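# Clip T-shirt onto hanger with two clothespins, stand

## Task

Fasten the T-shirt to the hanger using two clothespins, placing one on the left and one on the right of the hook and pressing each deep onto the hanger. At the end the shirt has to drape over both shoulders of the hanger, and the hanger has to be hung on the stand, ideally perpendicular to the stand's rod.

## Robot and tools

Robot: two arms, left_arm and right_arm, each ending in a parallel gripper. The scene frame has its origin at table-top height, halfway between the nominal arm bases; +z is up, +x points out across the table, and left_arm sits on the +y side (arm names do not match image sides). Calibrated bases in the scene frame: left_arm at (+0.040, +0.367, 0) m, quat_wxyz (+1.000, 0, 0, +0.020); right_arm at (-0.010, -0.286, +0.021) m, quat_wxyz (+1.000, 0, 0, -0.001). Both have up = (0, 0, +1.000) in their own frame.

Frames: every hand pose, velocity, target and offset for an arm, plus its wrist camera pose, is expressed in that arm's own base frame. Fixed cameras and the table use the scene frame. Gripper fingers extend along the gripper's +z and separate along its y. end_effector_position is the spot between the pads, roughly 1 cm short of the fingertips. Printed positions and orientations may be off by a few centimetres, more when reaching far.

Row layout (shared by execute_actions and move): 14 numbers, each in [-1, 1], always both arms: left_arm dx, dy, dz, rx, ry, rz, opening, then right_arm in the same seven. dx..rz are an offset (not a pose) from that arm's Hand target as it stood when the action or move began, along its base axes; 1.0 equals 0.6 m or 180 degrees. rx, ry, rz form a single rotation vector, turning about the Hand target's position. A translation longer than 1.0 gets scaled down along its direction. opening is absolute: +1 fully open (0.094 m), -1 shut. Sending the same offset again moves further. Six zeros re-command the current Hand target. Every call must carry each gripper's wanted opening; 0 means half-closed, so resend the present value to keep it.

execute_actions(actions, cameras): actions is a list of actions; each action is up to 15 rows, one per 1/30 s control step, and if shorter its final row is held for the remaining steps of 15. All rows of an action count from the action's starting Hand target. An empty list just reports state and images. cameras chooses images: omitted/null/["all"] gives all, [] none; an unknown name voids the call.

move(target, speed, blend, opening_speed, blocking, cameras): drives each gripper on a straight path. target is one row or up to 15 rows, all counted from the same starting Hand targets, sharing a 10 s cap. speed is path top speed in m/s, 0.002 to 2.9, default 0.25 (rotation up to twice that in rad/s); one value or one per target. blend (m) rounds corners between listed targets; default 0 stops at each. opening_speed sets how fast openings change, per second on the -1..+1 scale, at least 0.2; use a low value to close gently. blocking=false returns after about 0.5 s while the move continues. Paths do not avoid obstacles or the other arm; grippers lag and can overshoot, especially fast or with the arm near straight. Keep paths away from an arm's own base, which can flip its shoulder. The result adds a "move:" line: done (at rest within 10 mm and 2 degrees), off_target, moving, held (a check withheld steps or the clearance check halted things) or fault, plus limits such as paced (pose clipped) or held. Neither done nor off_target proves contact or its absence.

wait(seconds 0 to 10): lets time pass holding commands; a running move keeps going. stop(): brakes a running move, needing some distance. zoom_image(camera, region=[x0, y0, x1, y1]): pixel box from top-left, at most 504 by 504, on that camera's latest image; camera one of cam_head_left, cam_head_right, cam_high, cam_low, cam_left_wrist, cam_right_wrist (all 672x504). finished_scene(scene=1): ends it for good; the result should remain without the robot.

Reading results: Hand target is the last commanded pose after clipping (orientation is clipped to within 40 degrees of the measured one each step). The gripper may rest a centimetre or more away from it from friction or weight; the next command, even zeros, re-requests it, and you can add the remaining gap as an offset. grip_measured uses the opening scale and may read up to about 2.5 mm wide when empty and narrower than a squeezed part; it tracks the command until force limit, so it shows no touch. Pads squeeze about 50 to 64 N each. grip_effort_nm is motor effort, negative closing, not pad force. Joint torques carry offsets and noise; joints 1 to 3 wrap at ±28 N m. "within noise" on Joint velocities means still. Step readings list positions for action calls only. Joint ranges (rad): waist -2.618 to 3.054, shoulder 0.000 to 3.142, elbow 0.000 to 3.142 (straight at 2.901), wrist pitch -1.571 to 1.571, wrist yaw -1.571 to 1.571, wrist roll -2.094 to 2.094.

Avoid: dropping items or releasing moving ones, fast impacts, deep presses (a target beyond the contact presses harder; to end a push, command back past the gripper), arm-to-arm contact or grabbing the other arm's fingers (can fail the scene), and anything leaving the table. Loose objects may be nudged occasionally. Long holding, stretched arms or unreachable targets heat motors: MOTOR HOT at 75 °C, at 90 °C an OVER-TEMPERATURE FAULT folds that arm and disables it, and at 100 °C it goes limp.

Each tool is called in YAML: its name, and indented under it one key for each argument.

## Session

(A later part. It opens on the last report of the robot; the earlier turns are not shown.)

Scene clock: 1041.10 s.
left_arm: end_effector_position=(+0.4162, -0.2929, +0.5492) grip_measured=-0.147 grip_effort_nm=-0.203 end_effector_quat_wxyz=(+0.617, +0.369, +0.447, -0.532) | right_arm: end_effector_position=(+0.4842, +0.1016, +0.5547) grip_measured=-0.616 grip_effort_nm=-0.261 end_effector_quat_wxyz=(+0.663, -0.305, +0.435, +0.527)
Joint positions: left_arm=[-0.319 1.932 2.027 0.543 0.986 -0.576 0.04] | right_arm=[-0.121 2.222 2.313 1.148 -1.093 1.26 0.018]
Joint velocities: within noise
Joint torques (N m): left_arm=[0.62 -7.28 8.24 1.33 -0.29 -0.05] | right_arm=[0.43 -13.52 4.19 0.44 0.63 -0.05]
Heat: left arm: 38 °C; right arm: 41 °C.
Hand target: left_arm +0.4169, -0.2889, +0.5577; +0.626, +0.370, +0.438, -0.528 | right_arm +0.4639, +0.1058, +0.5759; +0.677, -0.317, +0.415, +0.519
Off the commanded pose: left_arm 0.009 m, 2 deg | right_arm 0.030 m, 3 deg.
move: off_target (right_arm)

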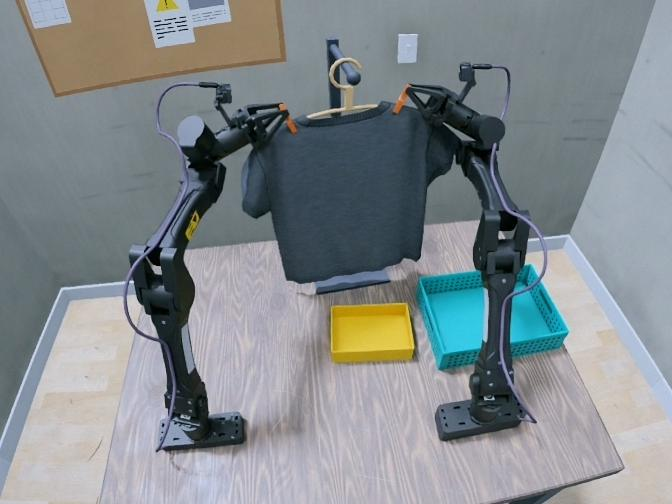

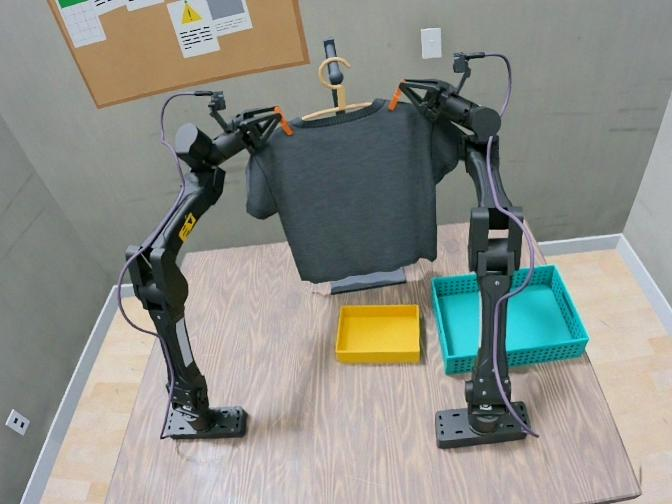

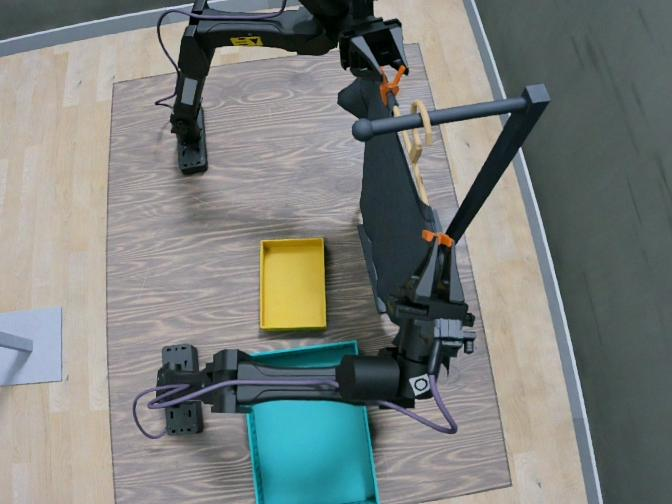

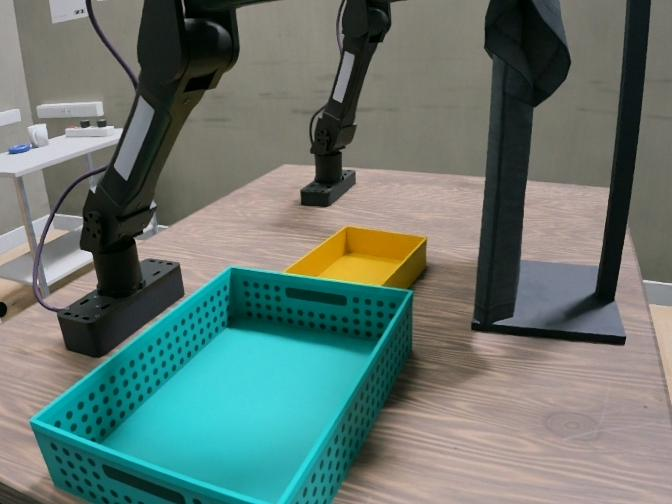

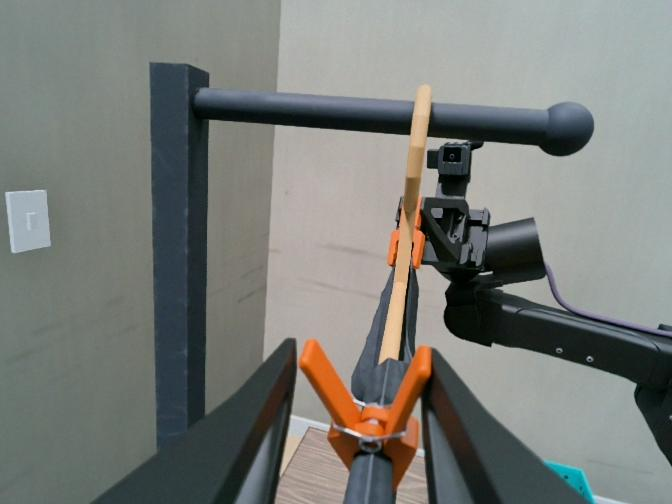

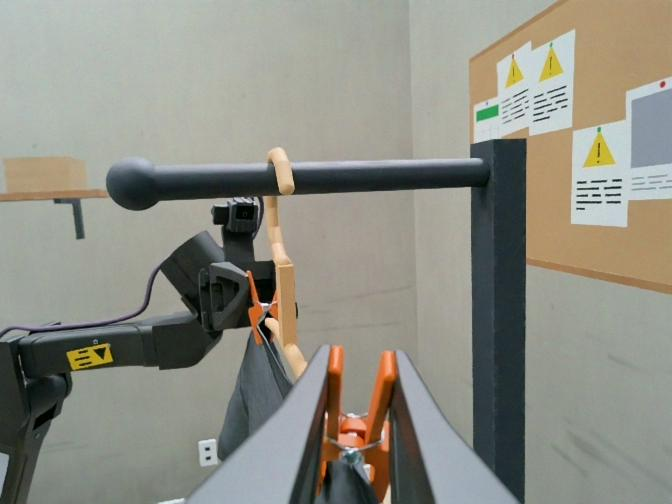

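move:
  target: [0, 0, 0, 0, 0, 0, -0.15, 0.002, 0.0072, -0.0165, 0, 0, 0, -0.62]
  speed: 0.04

zoom_image:
  camera: "cam_right_wrist"
  region: [290, 400, 420, 504]

zoom_image:
  camera: "cam_high"
  region: [380, 90, 480, 260]

zoom_image:
  camera: "cam_head_left"
  region: [370, 60, 450, 120]

zoom_image:
  camera: "cam_left_wrist"
  region: [340, 160, 500, 400]

Scene clock: 1053.93 s.
left_arm: end_effector_position=(+0.4159, -0.2920, +0.5509) grip_measured=-0.147 grip_effort_nm=-0.208 end_effector_quat_wxyz=(+0.619, +0.369, +0.445, -0.531) | right_arm: end_effector_position=(+0.4850, +0.1039, +0.5465) grip_measured=-0.616 grip_effort_nm=-0.261 end_effector_quat_wxyz=(+0.667, -0.305, +0.433, +0.524)
Joint positions: left_arm=[-0.317 1.932 2.032 0.543 0.986 -0.576 0.04] | right_arm=[-0.114 2.2 2.24 1.185 -1.085 1.237 0.018]
Joint velocities: within noise
Joint torques (N m): left_arm=[0.49 -7.39 8.1 1.31 -0.28 -0.04] | right_arm=[0.75 -13.39 4.07 0.45 0.55 -0.01]
Heat: left arm: 38 °C; right arm: 42 °C.
Hand target: left_arm +0.4169, -0.2888, +0.5577; +0.626, +0.370, +0.438, -0.528 | right_arm +0.4650, +0.1101, +0.5660; +0.677, -0.317, +0.415, +0.518
Off the commanded pose: left_arm 0.007 m, 1 deg | right_arm 0.029 m, 3 deg.
move: off_target (right_arm)

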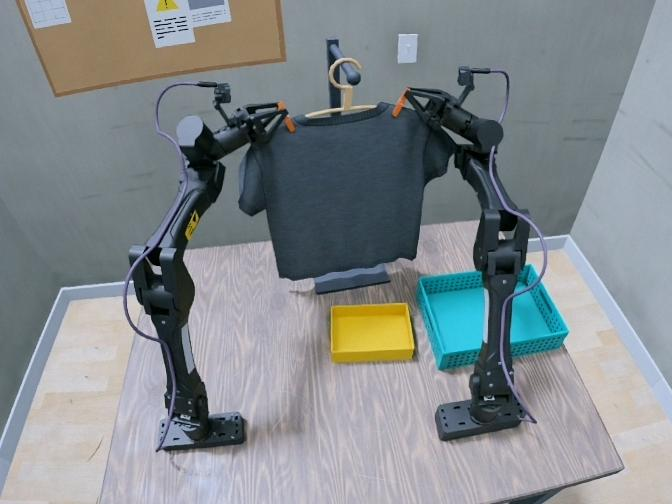

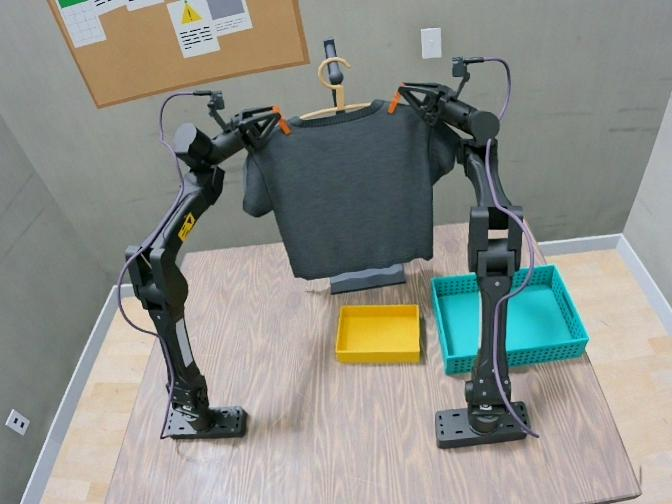

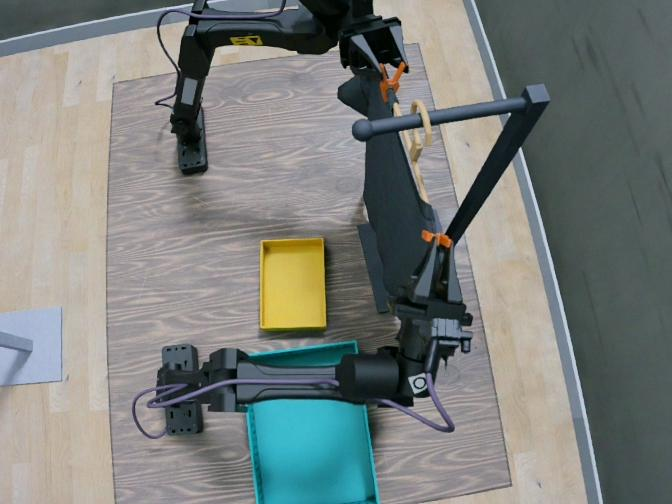

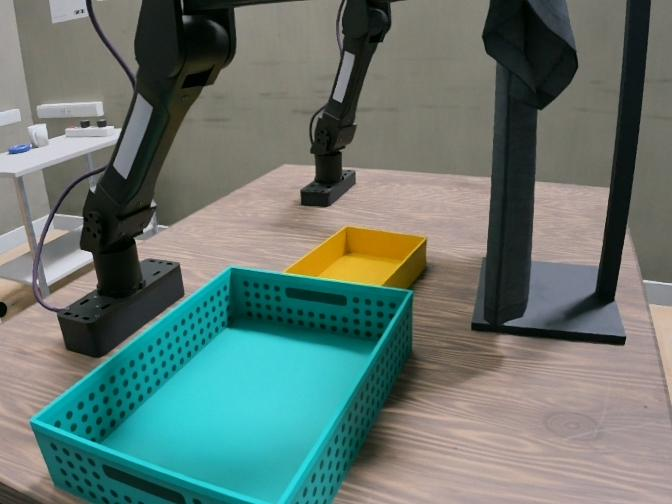

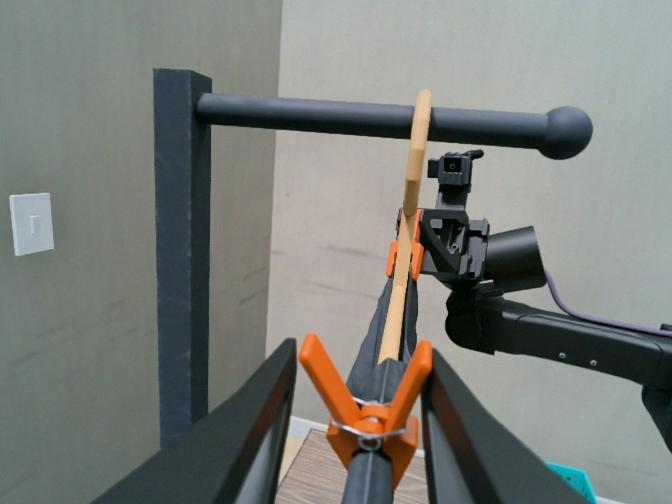

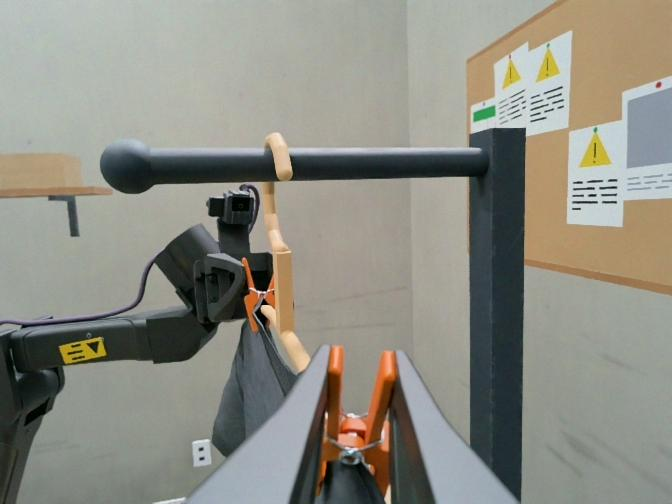

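Scaled by 3.877 from the camera's 672x504 image, which has a finer 960x720 frame.

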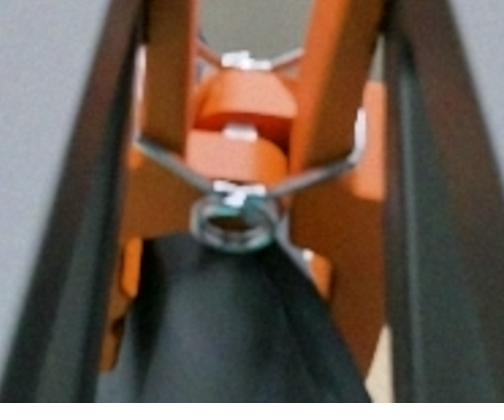

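Scaled by 2.965 from the camera's 672x504 image, which has a finer 960x720 frame.

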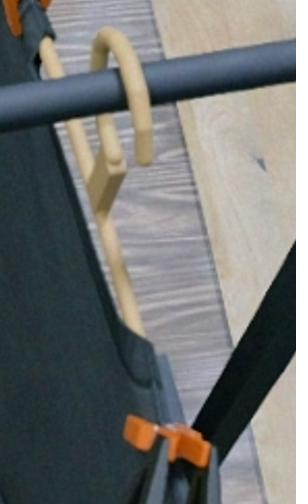

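Scaled by 6.300 from the camera's 672x504 image, which has a finer 960x720 frame.

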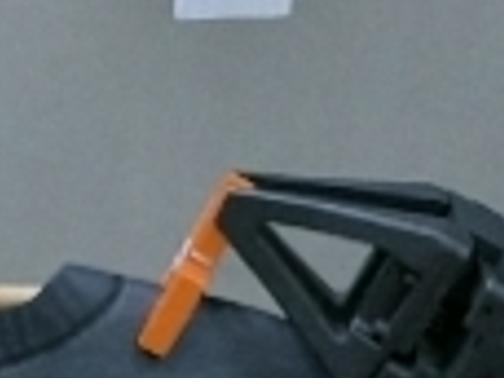

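Scaled by 2.100 from the camera's 672x504 image, which has a finer 960x720 frame.

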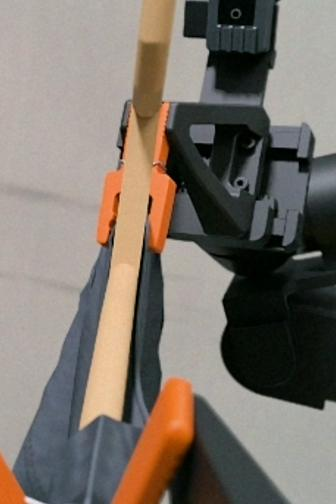

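move:
  target: [0, 0, 0, 0, 0, 0, -0.15, 0.001, 0.005, -0.0115, 0, 0, 0, -0.62]
  speed: 0.04

zoom_image:
  camera: "cam_right_wrist"
  region: [290, 400, 420, 504]

zoom_image:
  camera: "cam_head_left"
  region: [370, 60, 450, 120]

zoom_image:
  camera: "cam_left_wrist"
  region: [340, 160, 500, 400]

Scene clock: 1071.67 s.
left_arm: end_effector_position=(+0.4159, -0.2912, +0.5519) grip_measured=-0.147 grip_effort_nm=-0.193 end_effector_quat_wxyz=(+0.620, +0.369, +0.445, -0.531) | right_arm: end_effector_position=(+0.4829, +0.1050, +0.5447) grip_measured=-0.616 grip_effort_nm=-0.261 end_effector_quat_wxyz=(+0.673, -0.305, +0.428, +0.521)
Joint positions: left_arm=[-0.316 1.932 2.035 0.543 0.986 -0.576 0.04] | right_arm=[-0.111 2.18 2.194 1.211 -1.073 1.22 0.018]
Joint velocities: within noise
Joint torques (N m): left_arm=[0.49 -7.45 7.87 1.31 -0.3 -0.04] | right_arm=[1.02 -12.78 4.3 0.38 0.46 0.01]
Heat: left arm: 38 °C; right arm: 43 °C.
Hand target: left_arm +0.4170, -0.2888, +0.5576; +0.626, +0.369, +0.438, -0.528 | right_arm +0.4656, +0.1132, +0.5592; +0.677, -0.318, +0.415, +0.518
Off the commanded pose: left_arm 0.006 m, 1 deg | right_arm 0.024 m, 2 deg.
move: off_target (right_arm)

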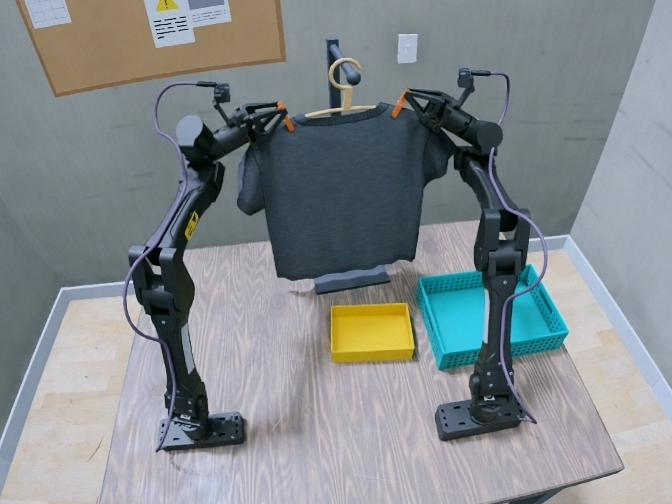

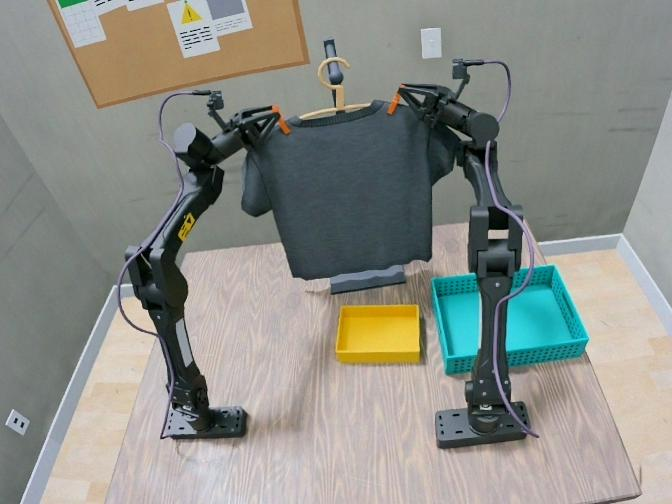

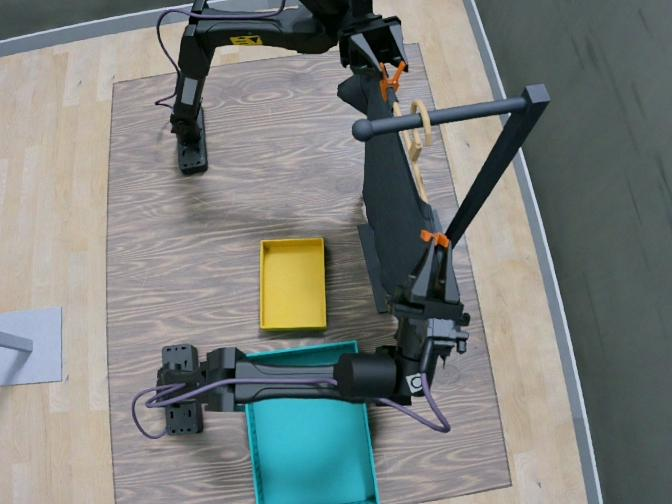

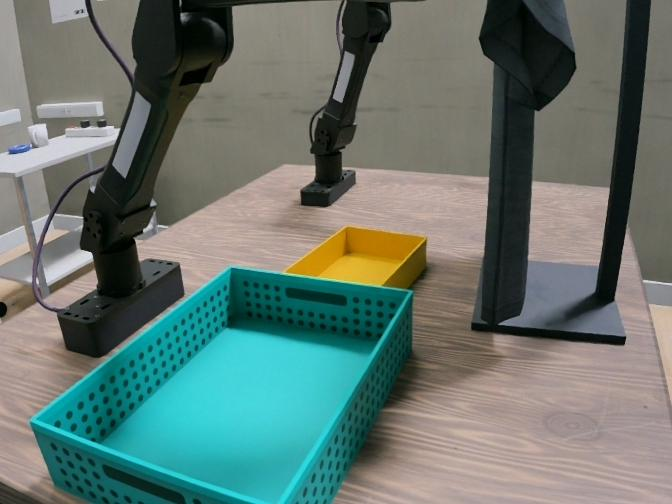

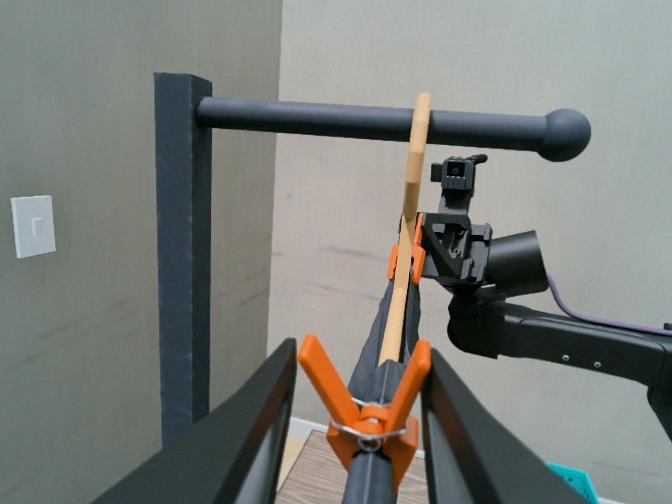

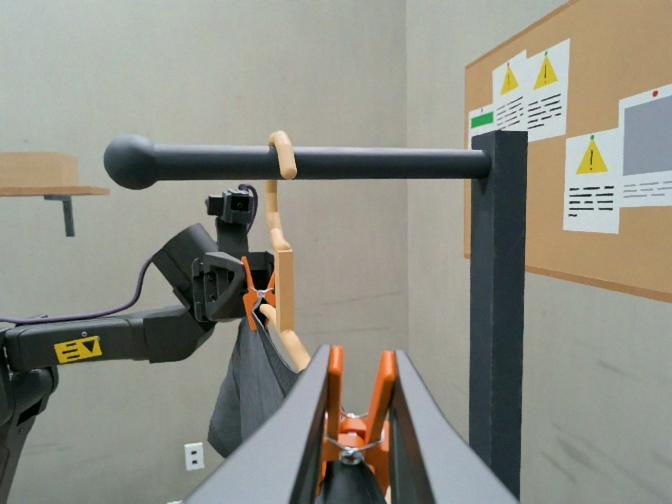

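Scaled by 3.877 from the camera's 672x504 image, which has a finer 960x720 frame.

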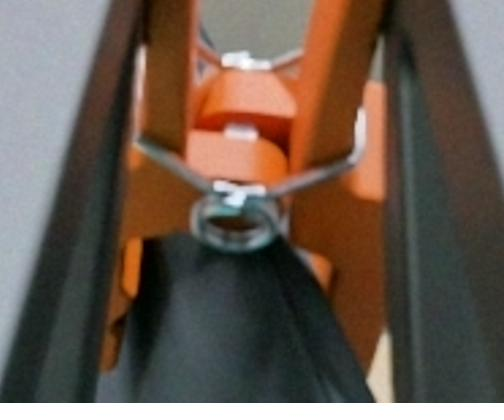

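Scaled by 6.300 from the camera's 672x504 image, which has a finer 960x720 frame.

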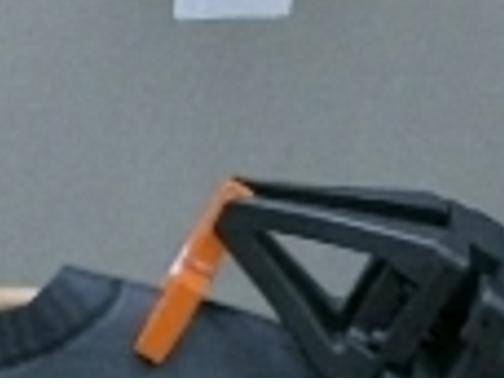

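Scaled by 2.100 from the camera's 672x504 image, which has a finer 960x720 frame.

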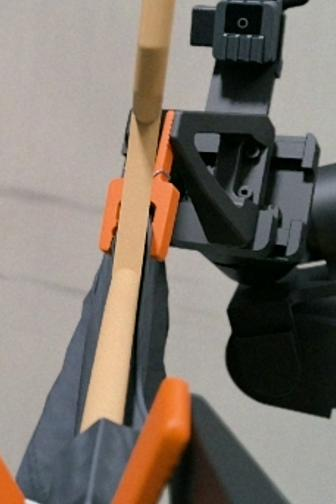

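zoom_image:
  camera: "cam_head_left"
  region: [380, 60, 520, 190]

zoom_image:
  camera: "cam_head_right"
  region: [370, 60, 510, 190]

zoom_image:
  camera: "cam_high"
  region: [380, 200, 500, 360]

zoom_image:
  camera: "cam_low"
  region: [420, 0, 640, 180]

Scaled by 3.600 from the camera's 672x504 image, which has a finer 960x720 frame.

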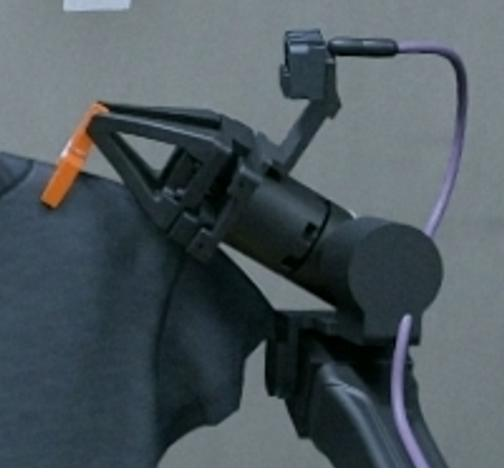

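Scaled by 3.600 from the camera's 672x504 image, which has a finer 960x720 frame.

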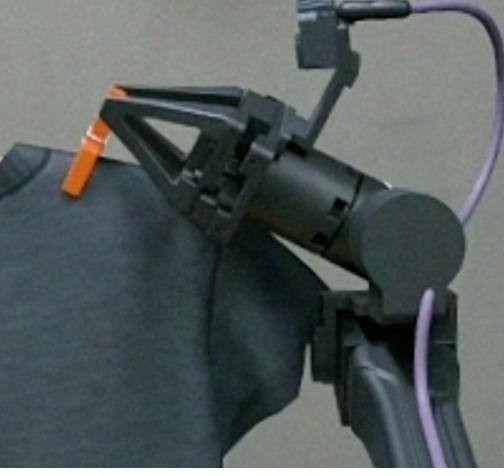

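Scaled by 3.150 from the camera's 672x504 image, which has a finer 960x720 frame.

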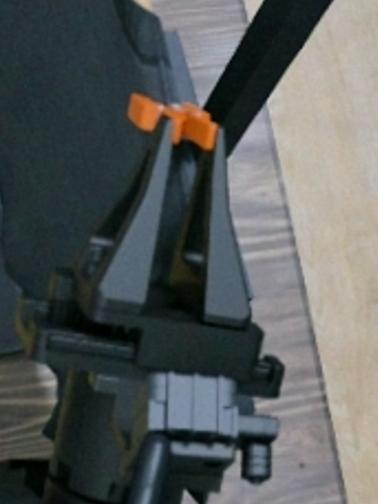

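Scaled by 2.291 from the camera's 672x504 image, which has a finer 960x720 frame.

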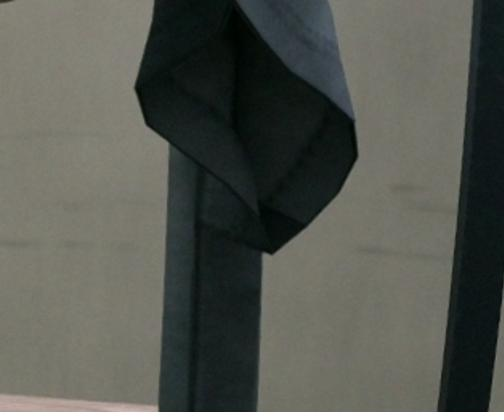

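move:
  target: [0, 0, 0, 0, 0, 0, -0.15, 0.03, -0.011, -0.0225, 0, 0, 0, -0.62]
  speed: 0.06
  cameras: ["cam_head_left", "cam_high", "cam_right_wrist", "cam_left_wrist"]

zoom_image:
  camera: "cam_head_left"
  region: [370, 60, 450, 120]

Scene clock: 1089.27 s.
left_arm: end_effector_position=(+0.4159, -0.2912, +0.5519) grip_measured=-0.147 grip_effort_nm=-0.198 end_effector_quat_wxyz=(+0.620, +0.369, +0.445, -0.531) | right_arm: end_effector_position=(+0.4813, +0.1056, +0.5468) grip_measured=-0.616 grip_effort_nm=-0.266 end_effector_quat_wxyz=(+0.676, -0.314, +0.421, +0.518)
Joint positions: left_arm=[-0.316 1.932 2.035 0.543 0.986 -0.576 0.04] | right_arm=[-0.111 2.201 2.233 1.223 -1.079 1.228 0.018]
Joint velocities: within noise
Joint torques (N m): left_arm=[0.49 -7.35 7.68 1.23 -0.27 -0.02] | right_arm=[0.28 -8.27 7.35 0.38 0.49 0.09]
Heat: left arm: 38 °C; right arm: 49 °C.
Hand target: left_arm +0.4170, -0.2888, +0.5576; +0.626, +0.369, +0.438, -0.528 | right_arm +0.4836, +0.1066, +0.5456; +0.677, -0.317, +0.415, +0.519
Off the commanded pose: left_arm 0.006 m, 1 deg | right_arm 0.003 m, 1 deg.
move: done
Images, in order (width x height): cam_head_left 672x504, cam_high 672x504, cam_left_wrist 672x504, cam_right_wrist 672x504.

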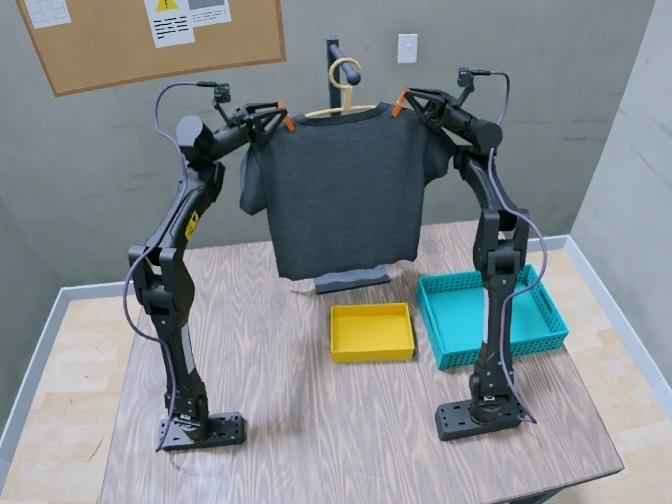

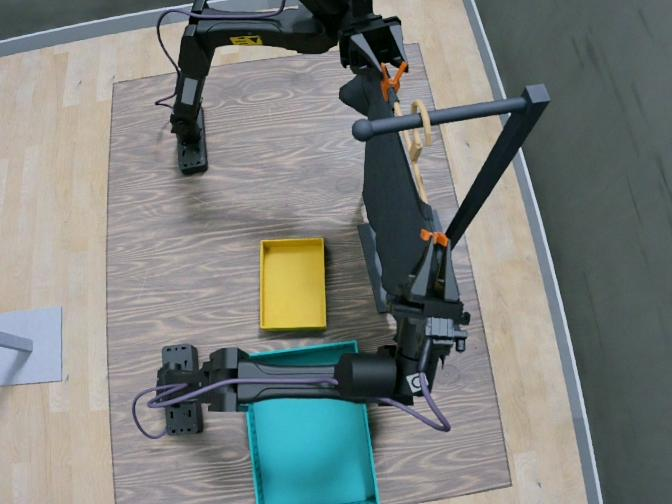

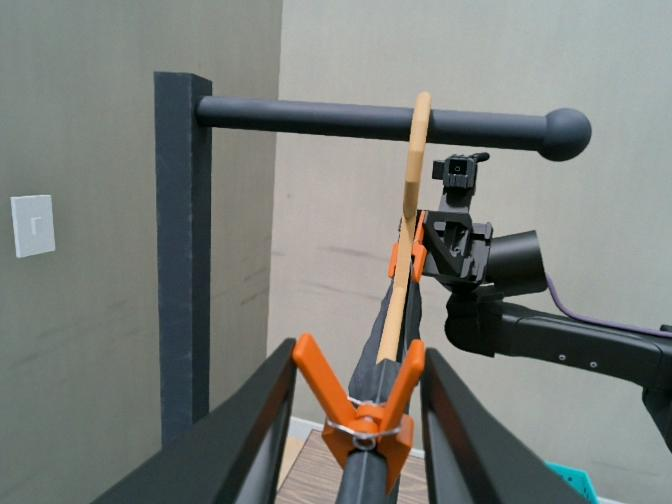

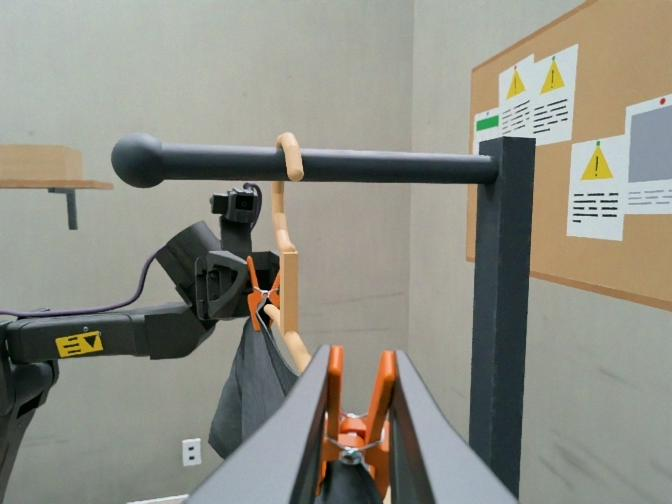

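Scaled by 6.300 from the camera's 672x504 image, which has a finer 960x720 frame.

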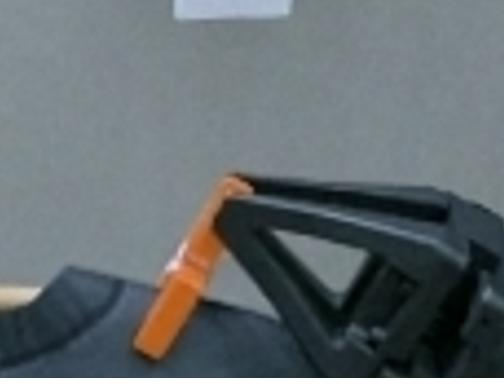

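move:
  target: [0, 0, 0, 0, 0, 0, -0.15, 0.0115, 0.0113, -0.0143, -0.059, 0.0158, 0, -0.62]
  speed: 0.06

zoom_image:
  camera: "cam_head_left"
  region: [370, 50, 490, 140]

zoom_image:
  camera: "cam_right_wrist"
  region: [290, 400, 420, 504]

zoom_image:
  camera: "cam_left_wrist"
  region: [340, 160, 500, 400]

Scene clock: 1099.53 s.
left_arm: end_effector_position=(+0.4159, -0.2912, +0.5519) grip_measured=-0.147 grip_effort_nm=-0.193 end_effector_quat_wxyz=(+0.620, +0.369, +0.445, -0.531) | right_arm: end_effector_position=(+0.4821, +0.1166, +0.5445) grip_measured=-0.616 grip_effort_nm=-0.261 end_effector_quat_wxyz=(+0.637, -0.367, +0.472, +0.487)
Joint positions: left_arm=[-0.316 1.932 2.035 0.543 0.986 -0.576 0.04] | right_arm=[-0.113 2.217 2.388 0.948 -1.247 1.089 0.018]
Joint velocities: within noise
Joint torques (N m): left_arm=[0.46 -7.19 7.88 1.3 -0.34 -0.04] | right_arm=[-0.42 -7.9 6.57 0.32 0.39 -0.09]
Heat: left arm: 38 °C; right arm: 46 °C.
Hand target: left_arm +0.4170, -0.2888, +0.5576; +0.626, +0.369, +0.438, -0.528 | right_arm +0.4905, +0.1132, +0.5371; +0.634, -0.366, +0.478, +0.486
Off the commanded pose: left_arm 0.006 m, 1 deg | right_arm 0.012 m, 1 deg.
move: off_target (right_arm)

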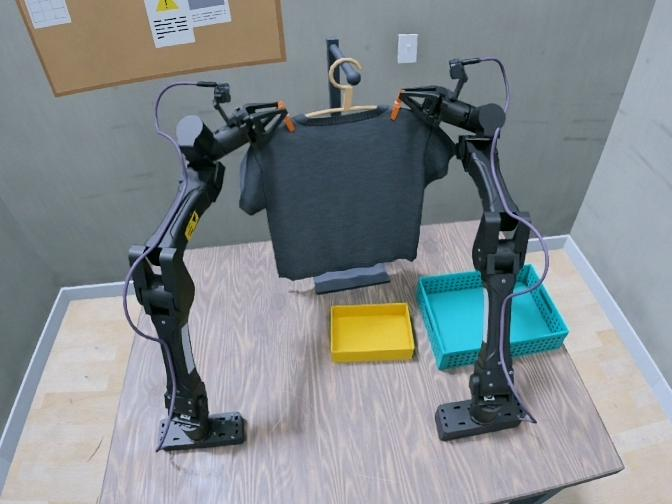

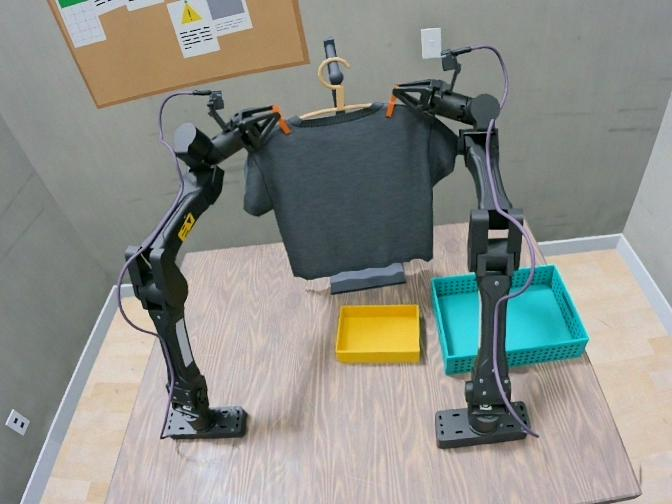

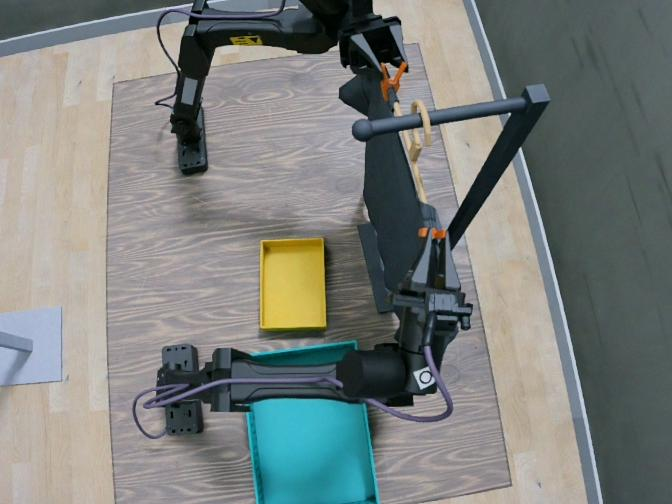

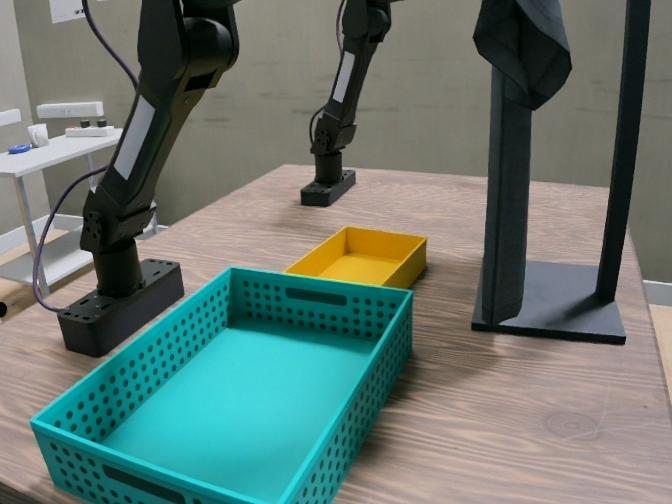

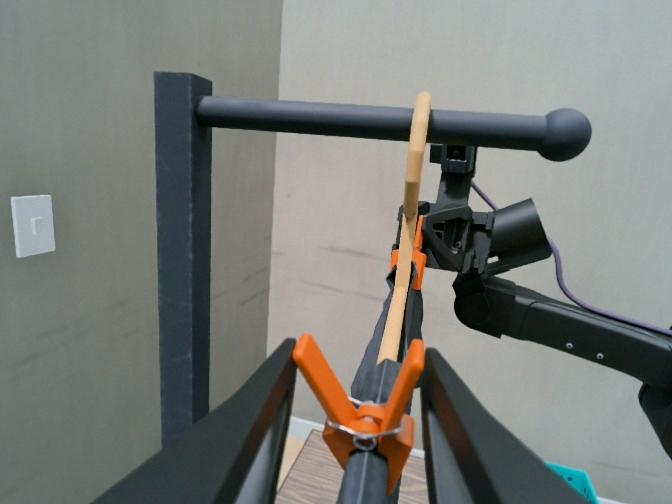

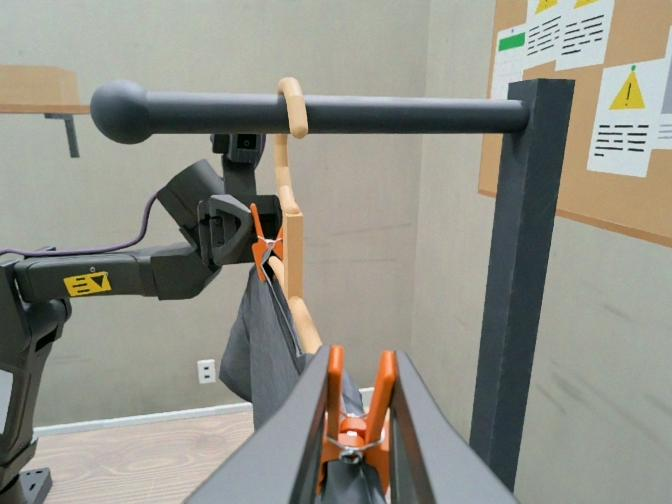

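Scaled by 4.200 from the camera's 672x504 image, which has a finer 960x720 frame.

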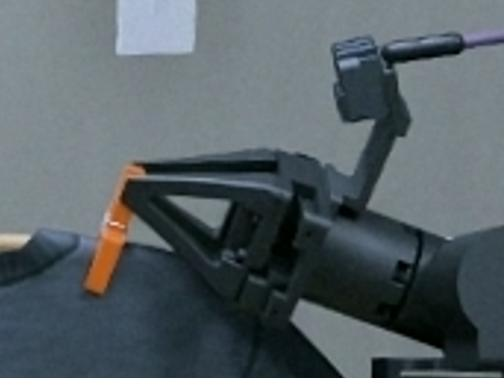

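Scaled by 3.877 from the camera's 672x504 image, which has a finer 960x720 frame.

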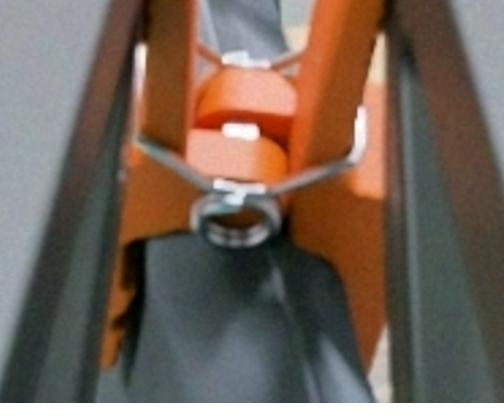

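Scaled by 2.100 from the camera's 672x504 image, which has a finer 960x720 frame.

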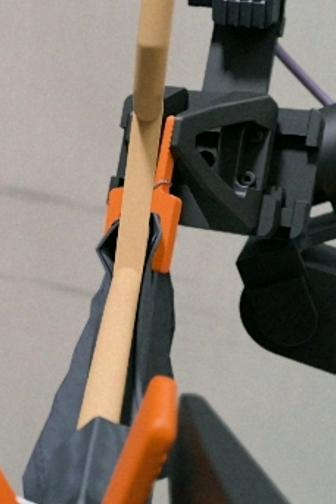

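move:
  target: [0, 0, 0, 0, 0, 0, -0.15, 0, 0, 0, 0, 0, 0, -0.1]
  speed: 0.05
  opening_speed: 0.35

zoom_image:
  camera: "cam_head_left"
  region: [370, 50, 490, 140]

zoom_image:
  camera: "cam_right_wrist"
  region: [270, 320, 430, 504]

zoom_image:
  camera: "cam_left_wrist"
  region: [340, 160, 500, 400]

zoom_image:
  camera: "cam_high"
  region: [380, 90, 480, 260]

Scene clock: 1118.13 s.
left_arm: end_effector_position=(+0.4159, -0.2912, +0.5519) grip_measured=-0.147 grip_effort_nm=-0.198 end_effector_quat_wxyz=(+0.620, +0.369, +0.445, -0.531) | right_arm: end_effector_position=(+0.4820, +0.1174, +0.5420) grip_measured=-0.102 grip_effort_nm=0.046 end_effector_quat_wxyz=(+0.632, -0.370, +0.476, +0.487)
Joint positions: left_arm=[-0.316 1.932 2.035 0.543 0.986 -0.576 0.04] | right_arm=[-0.113 2.217 2.388 0.939 -1.261 1.086 0.042]
Joint velocities: within noise
Joint torques (N m): left_arm=[0.57 -7.32 7.87 1.29 -0.32 -0.06] | right_arm=[-0.5 -8.05 6.58 0.35 0.52 -0.04]
Heat: left arm: 38 °C; right arm: 41 °C.
Hand target: left_arm +0.4170, -0.2888, +0.5576; +0.626, +0.369, +0.438, -0.528 | right_arm +0.4905, +0.1132, +0.5371; +0.634, -0.366, +0.478, +0.485
Off the commanded pose: left_arm 0.006 m, 1 deg | right_arm 0.011 m, 1 deg.
move: off_target (right_arm)

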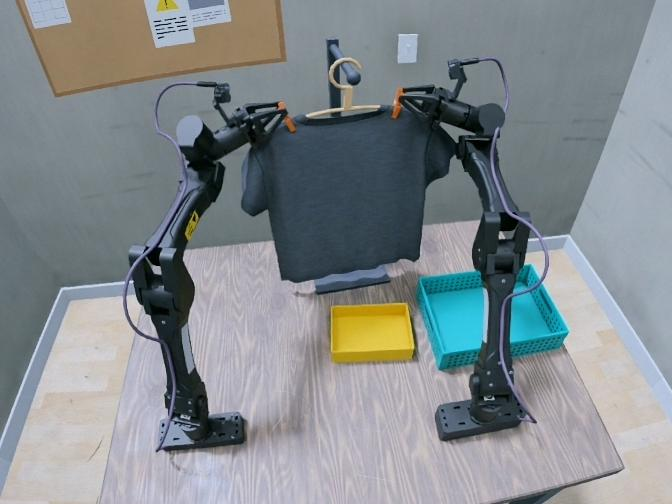

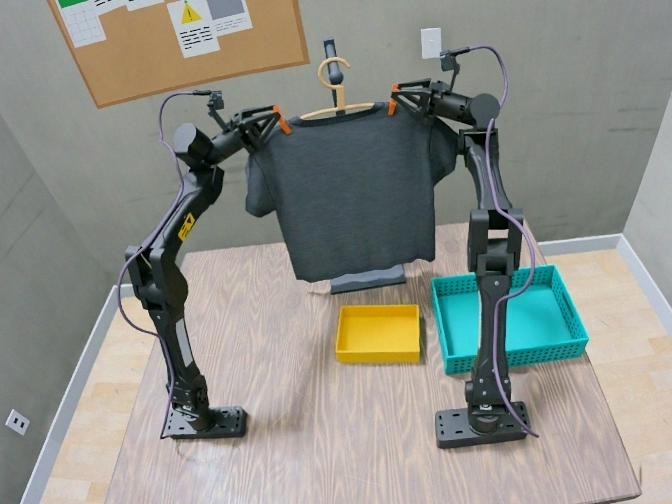

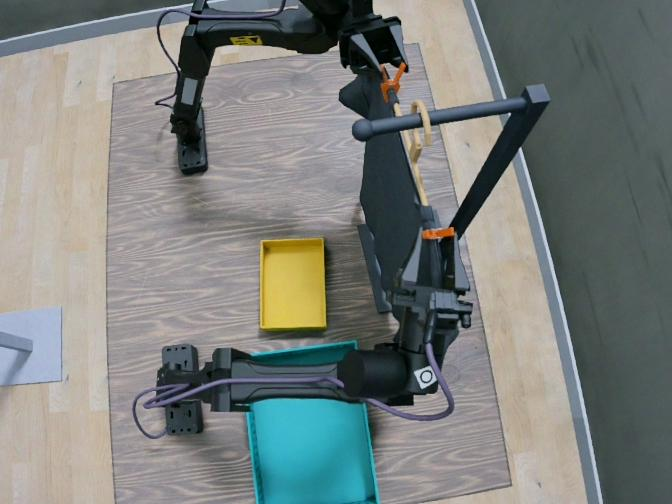

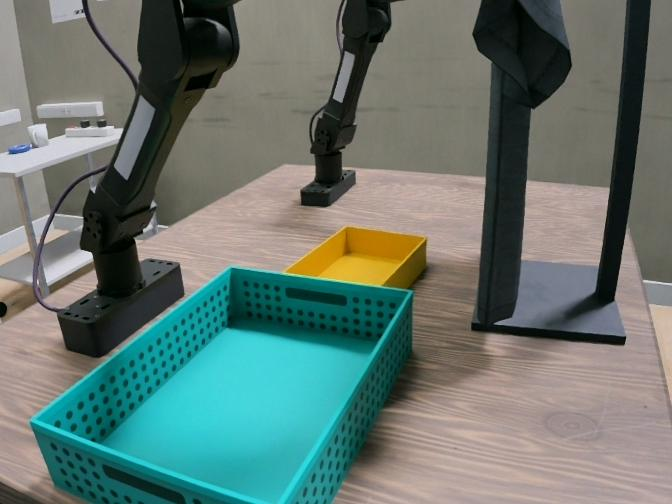

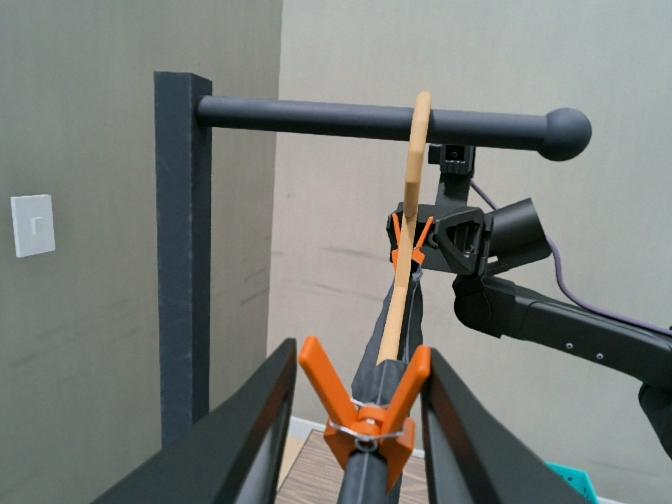

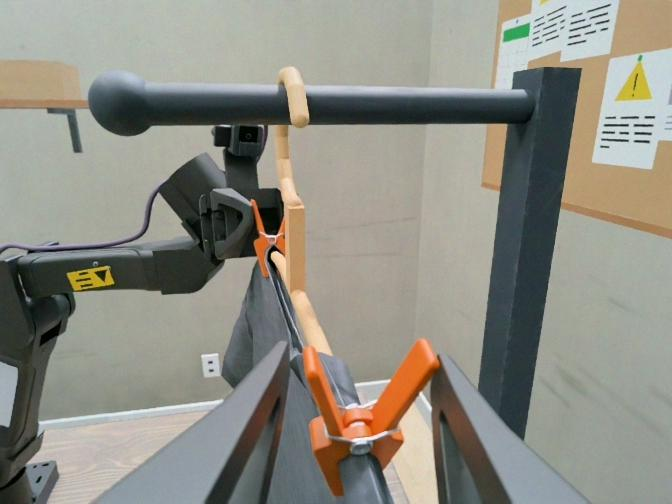

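Scaled by 4.200 from the camera's 672x504 image, which has a finer 960x720 frame.

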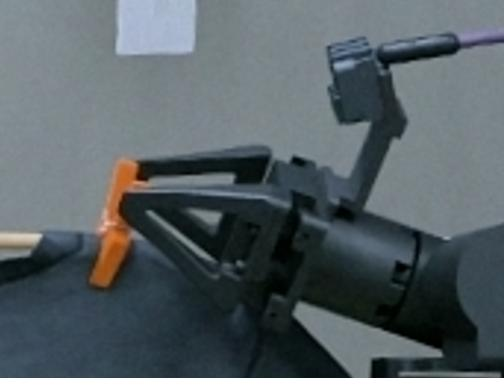

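Scaled by 2.739 from the camera's 672x504 image, which has a finer 960x720 frame.

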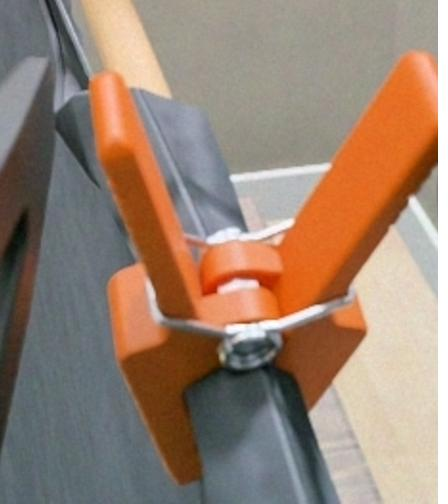

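Scaled by 2.100 from the camera's 672x504 image, which has a finer 960x720 frame.

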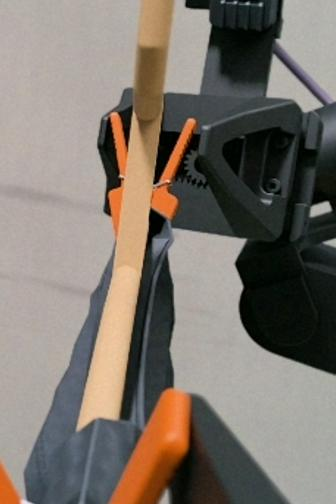

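Scaled by 2.965 from the camera's 672x504 image, which has a finer 960x720 frame.

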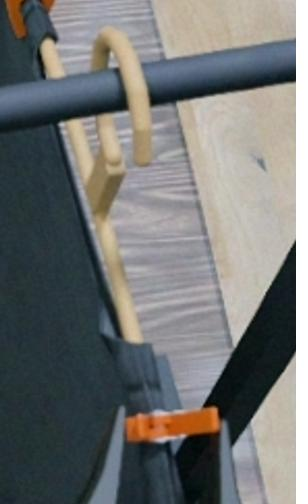

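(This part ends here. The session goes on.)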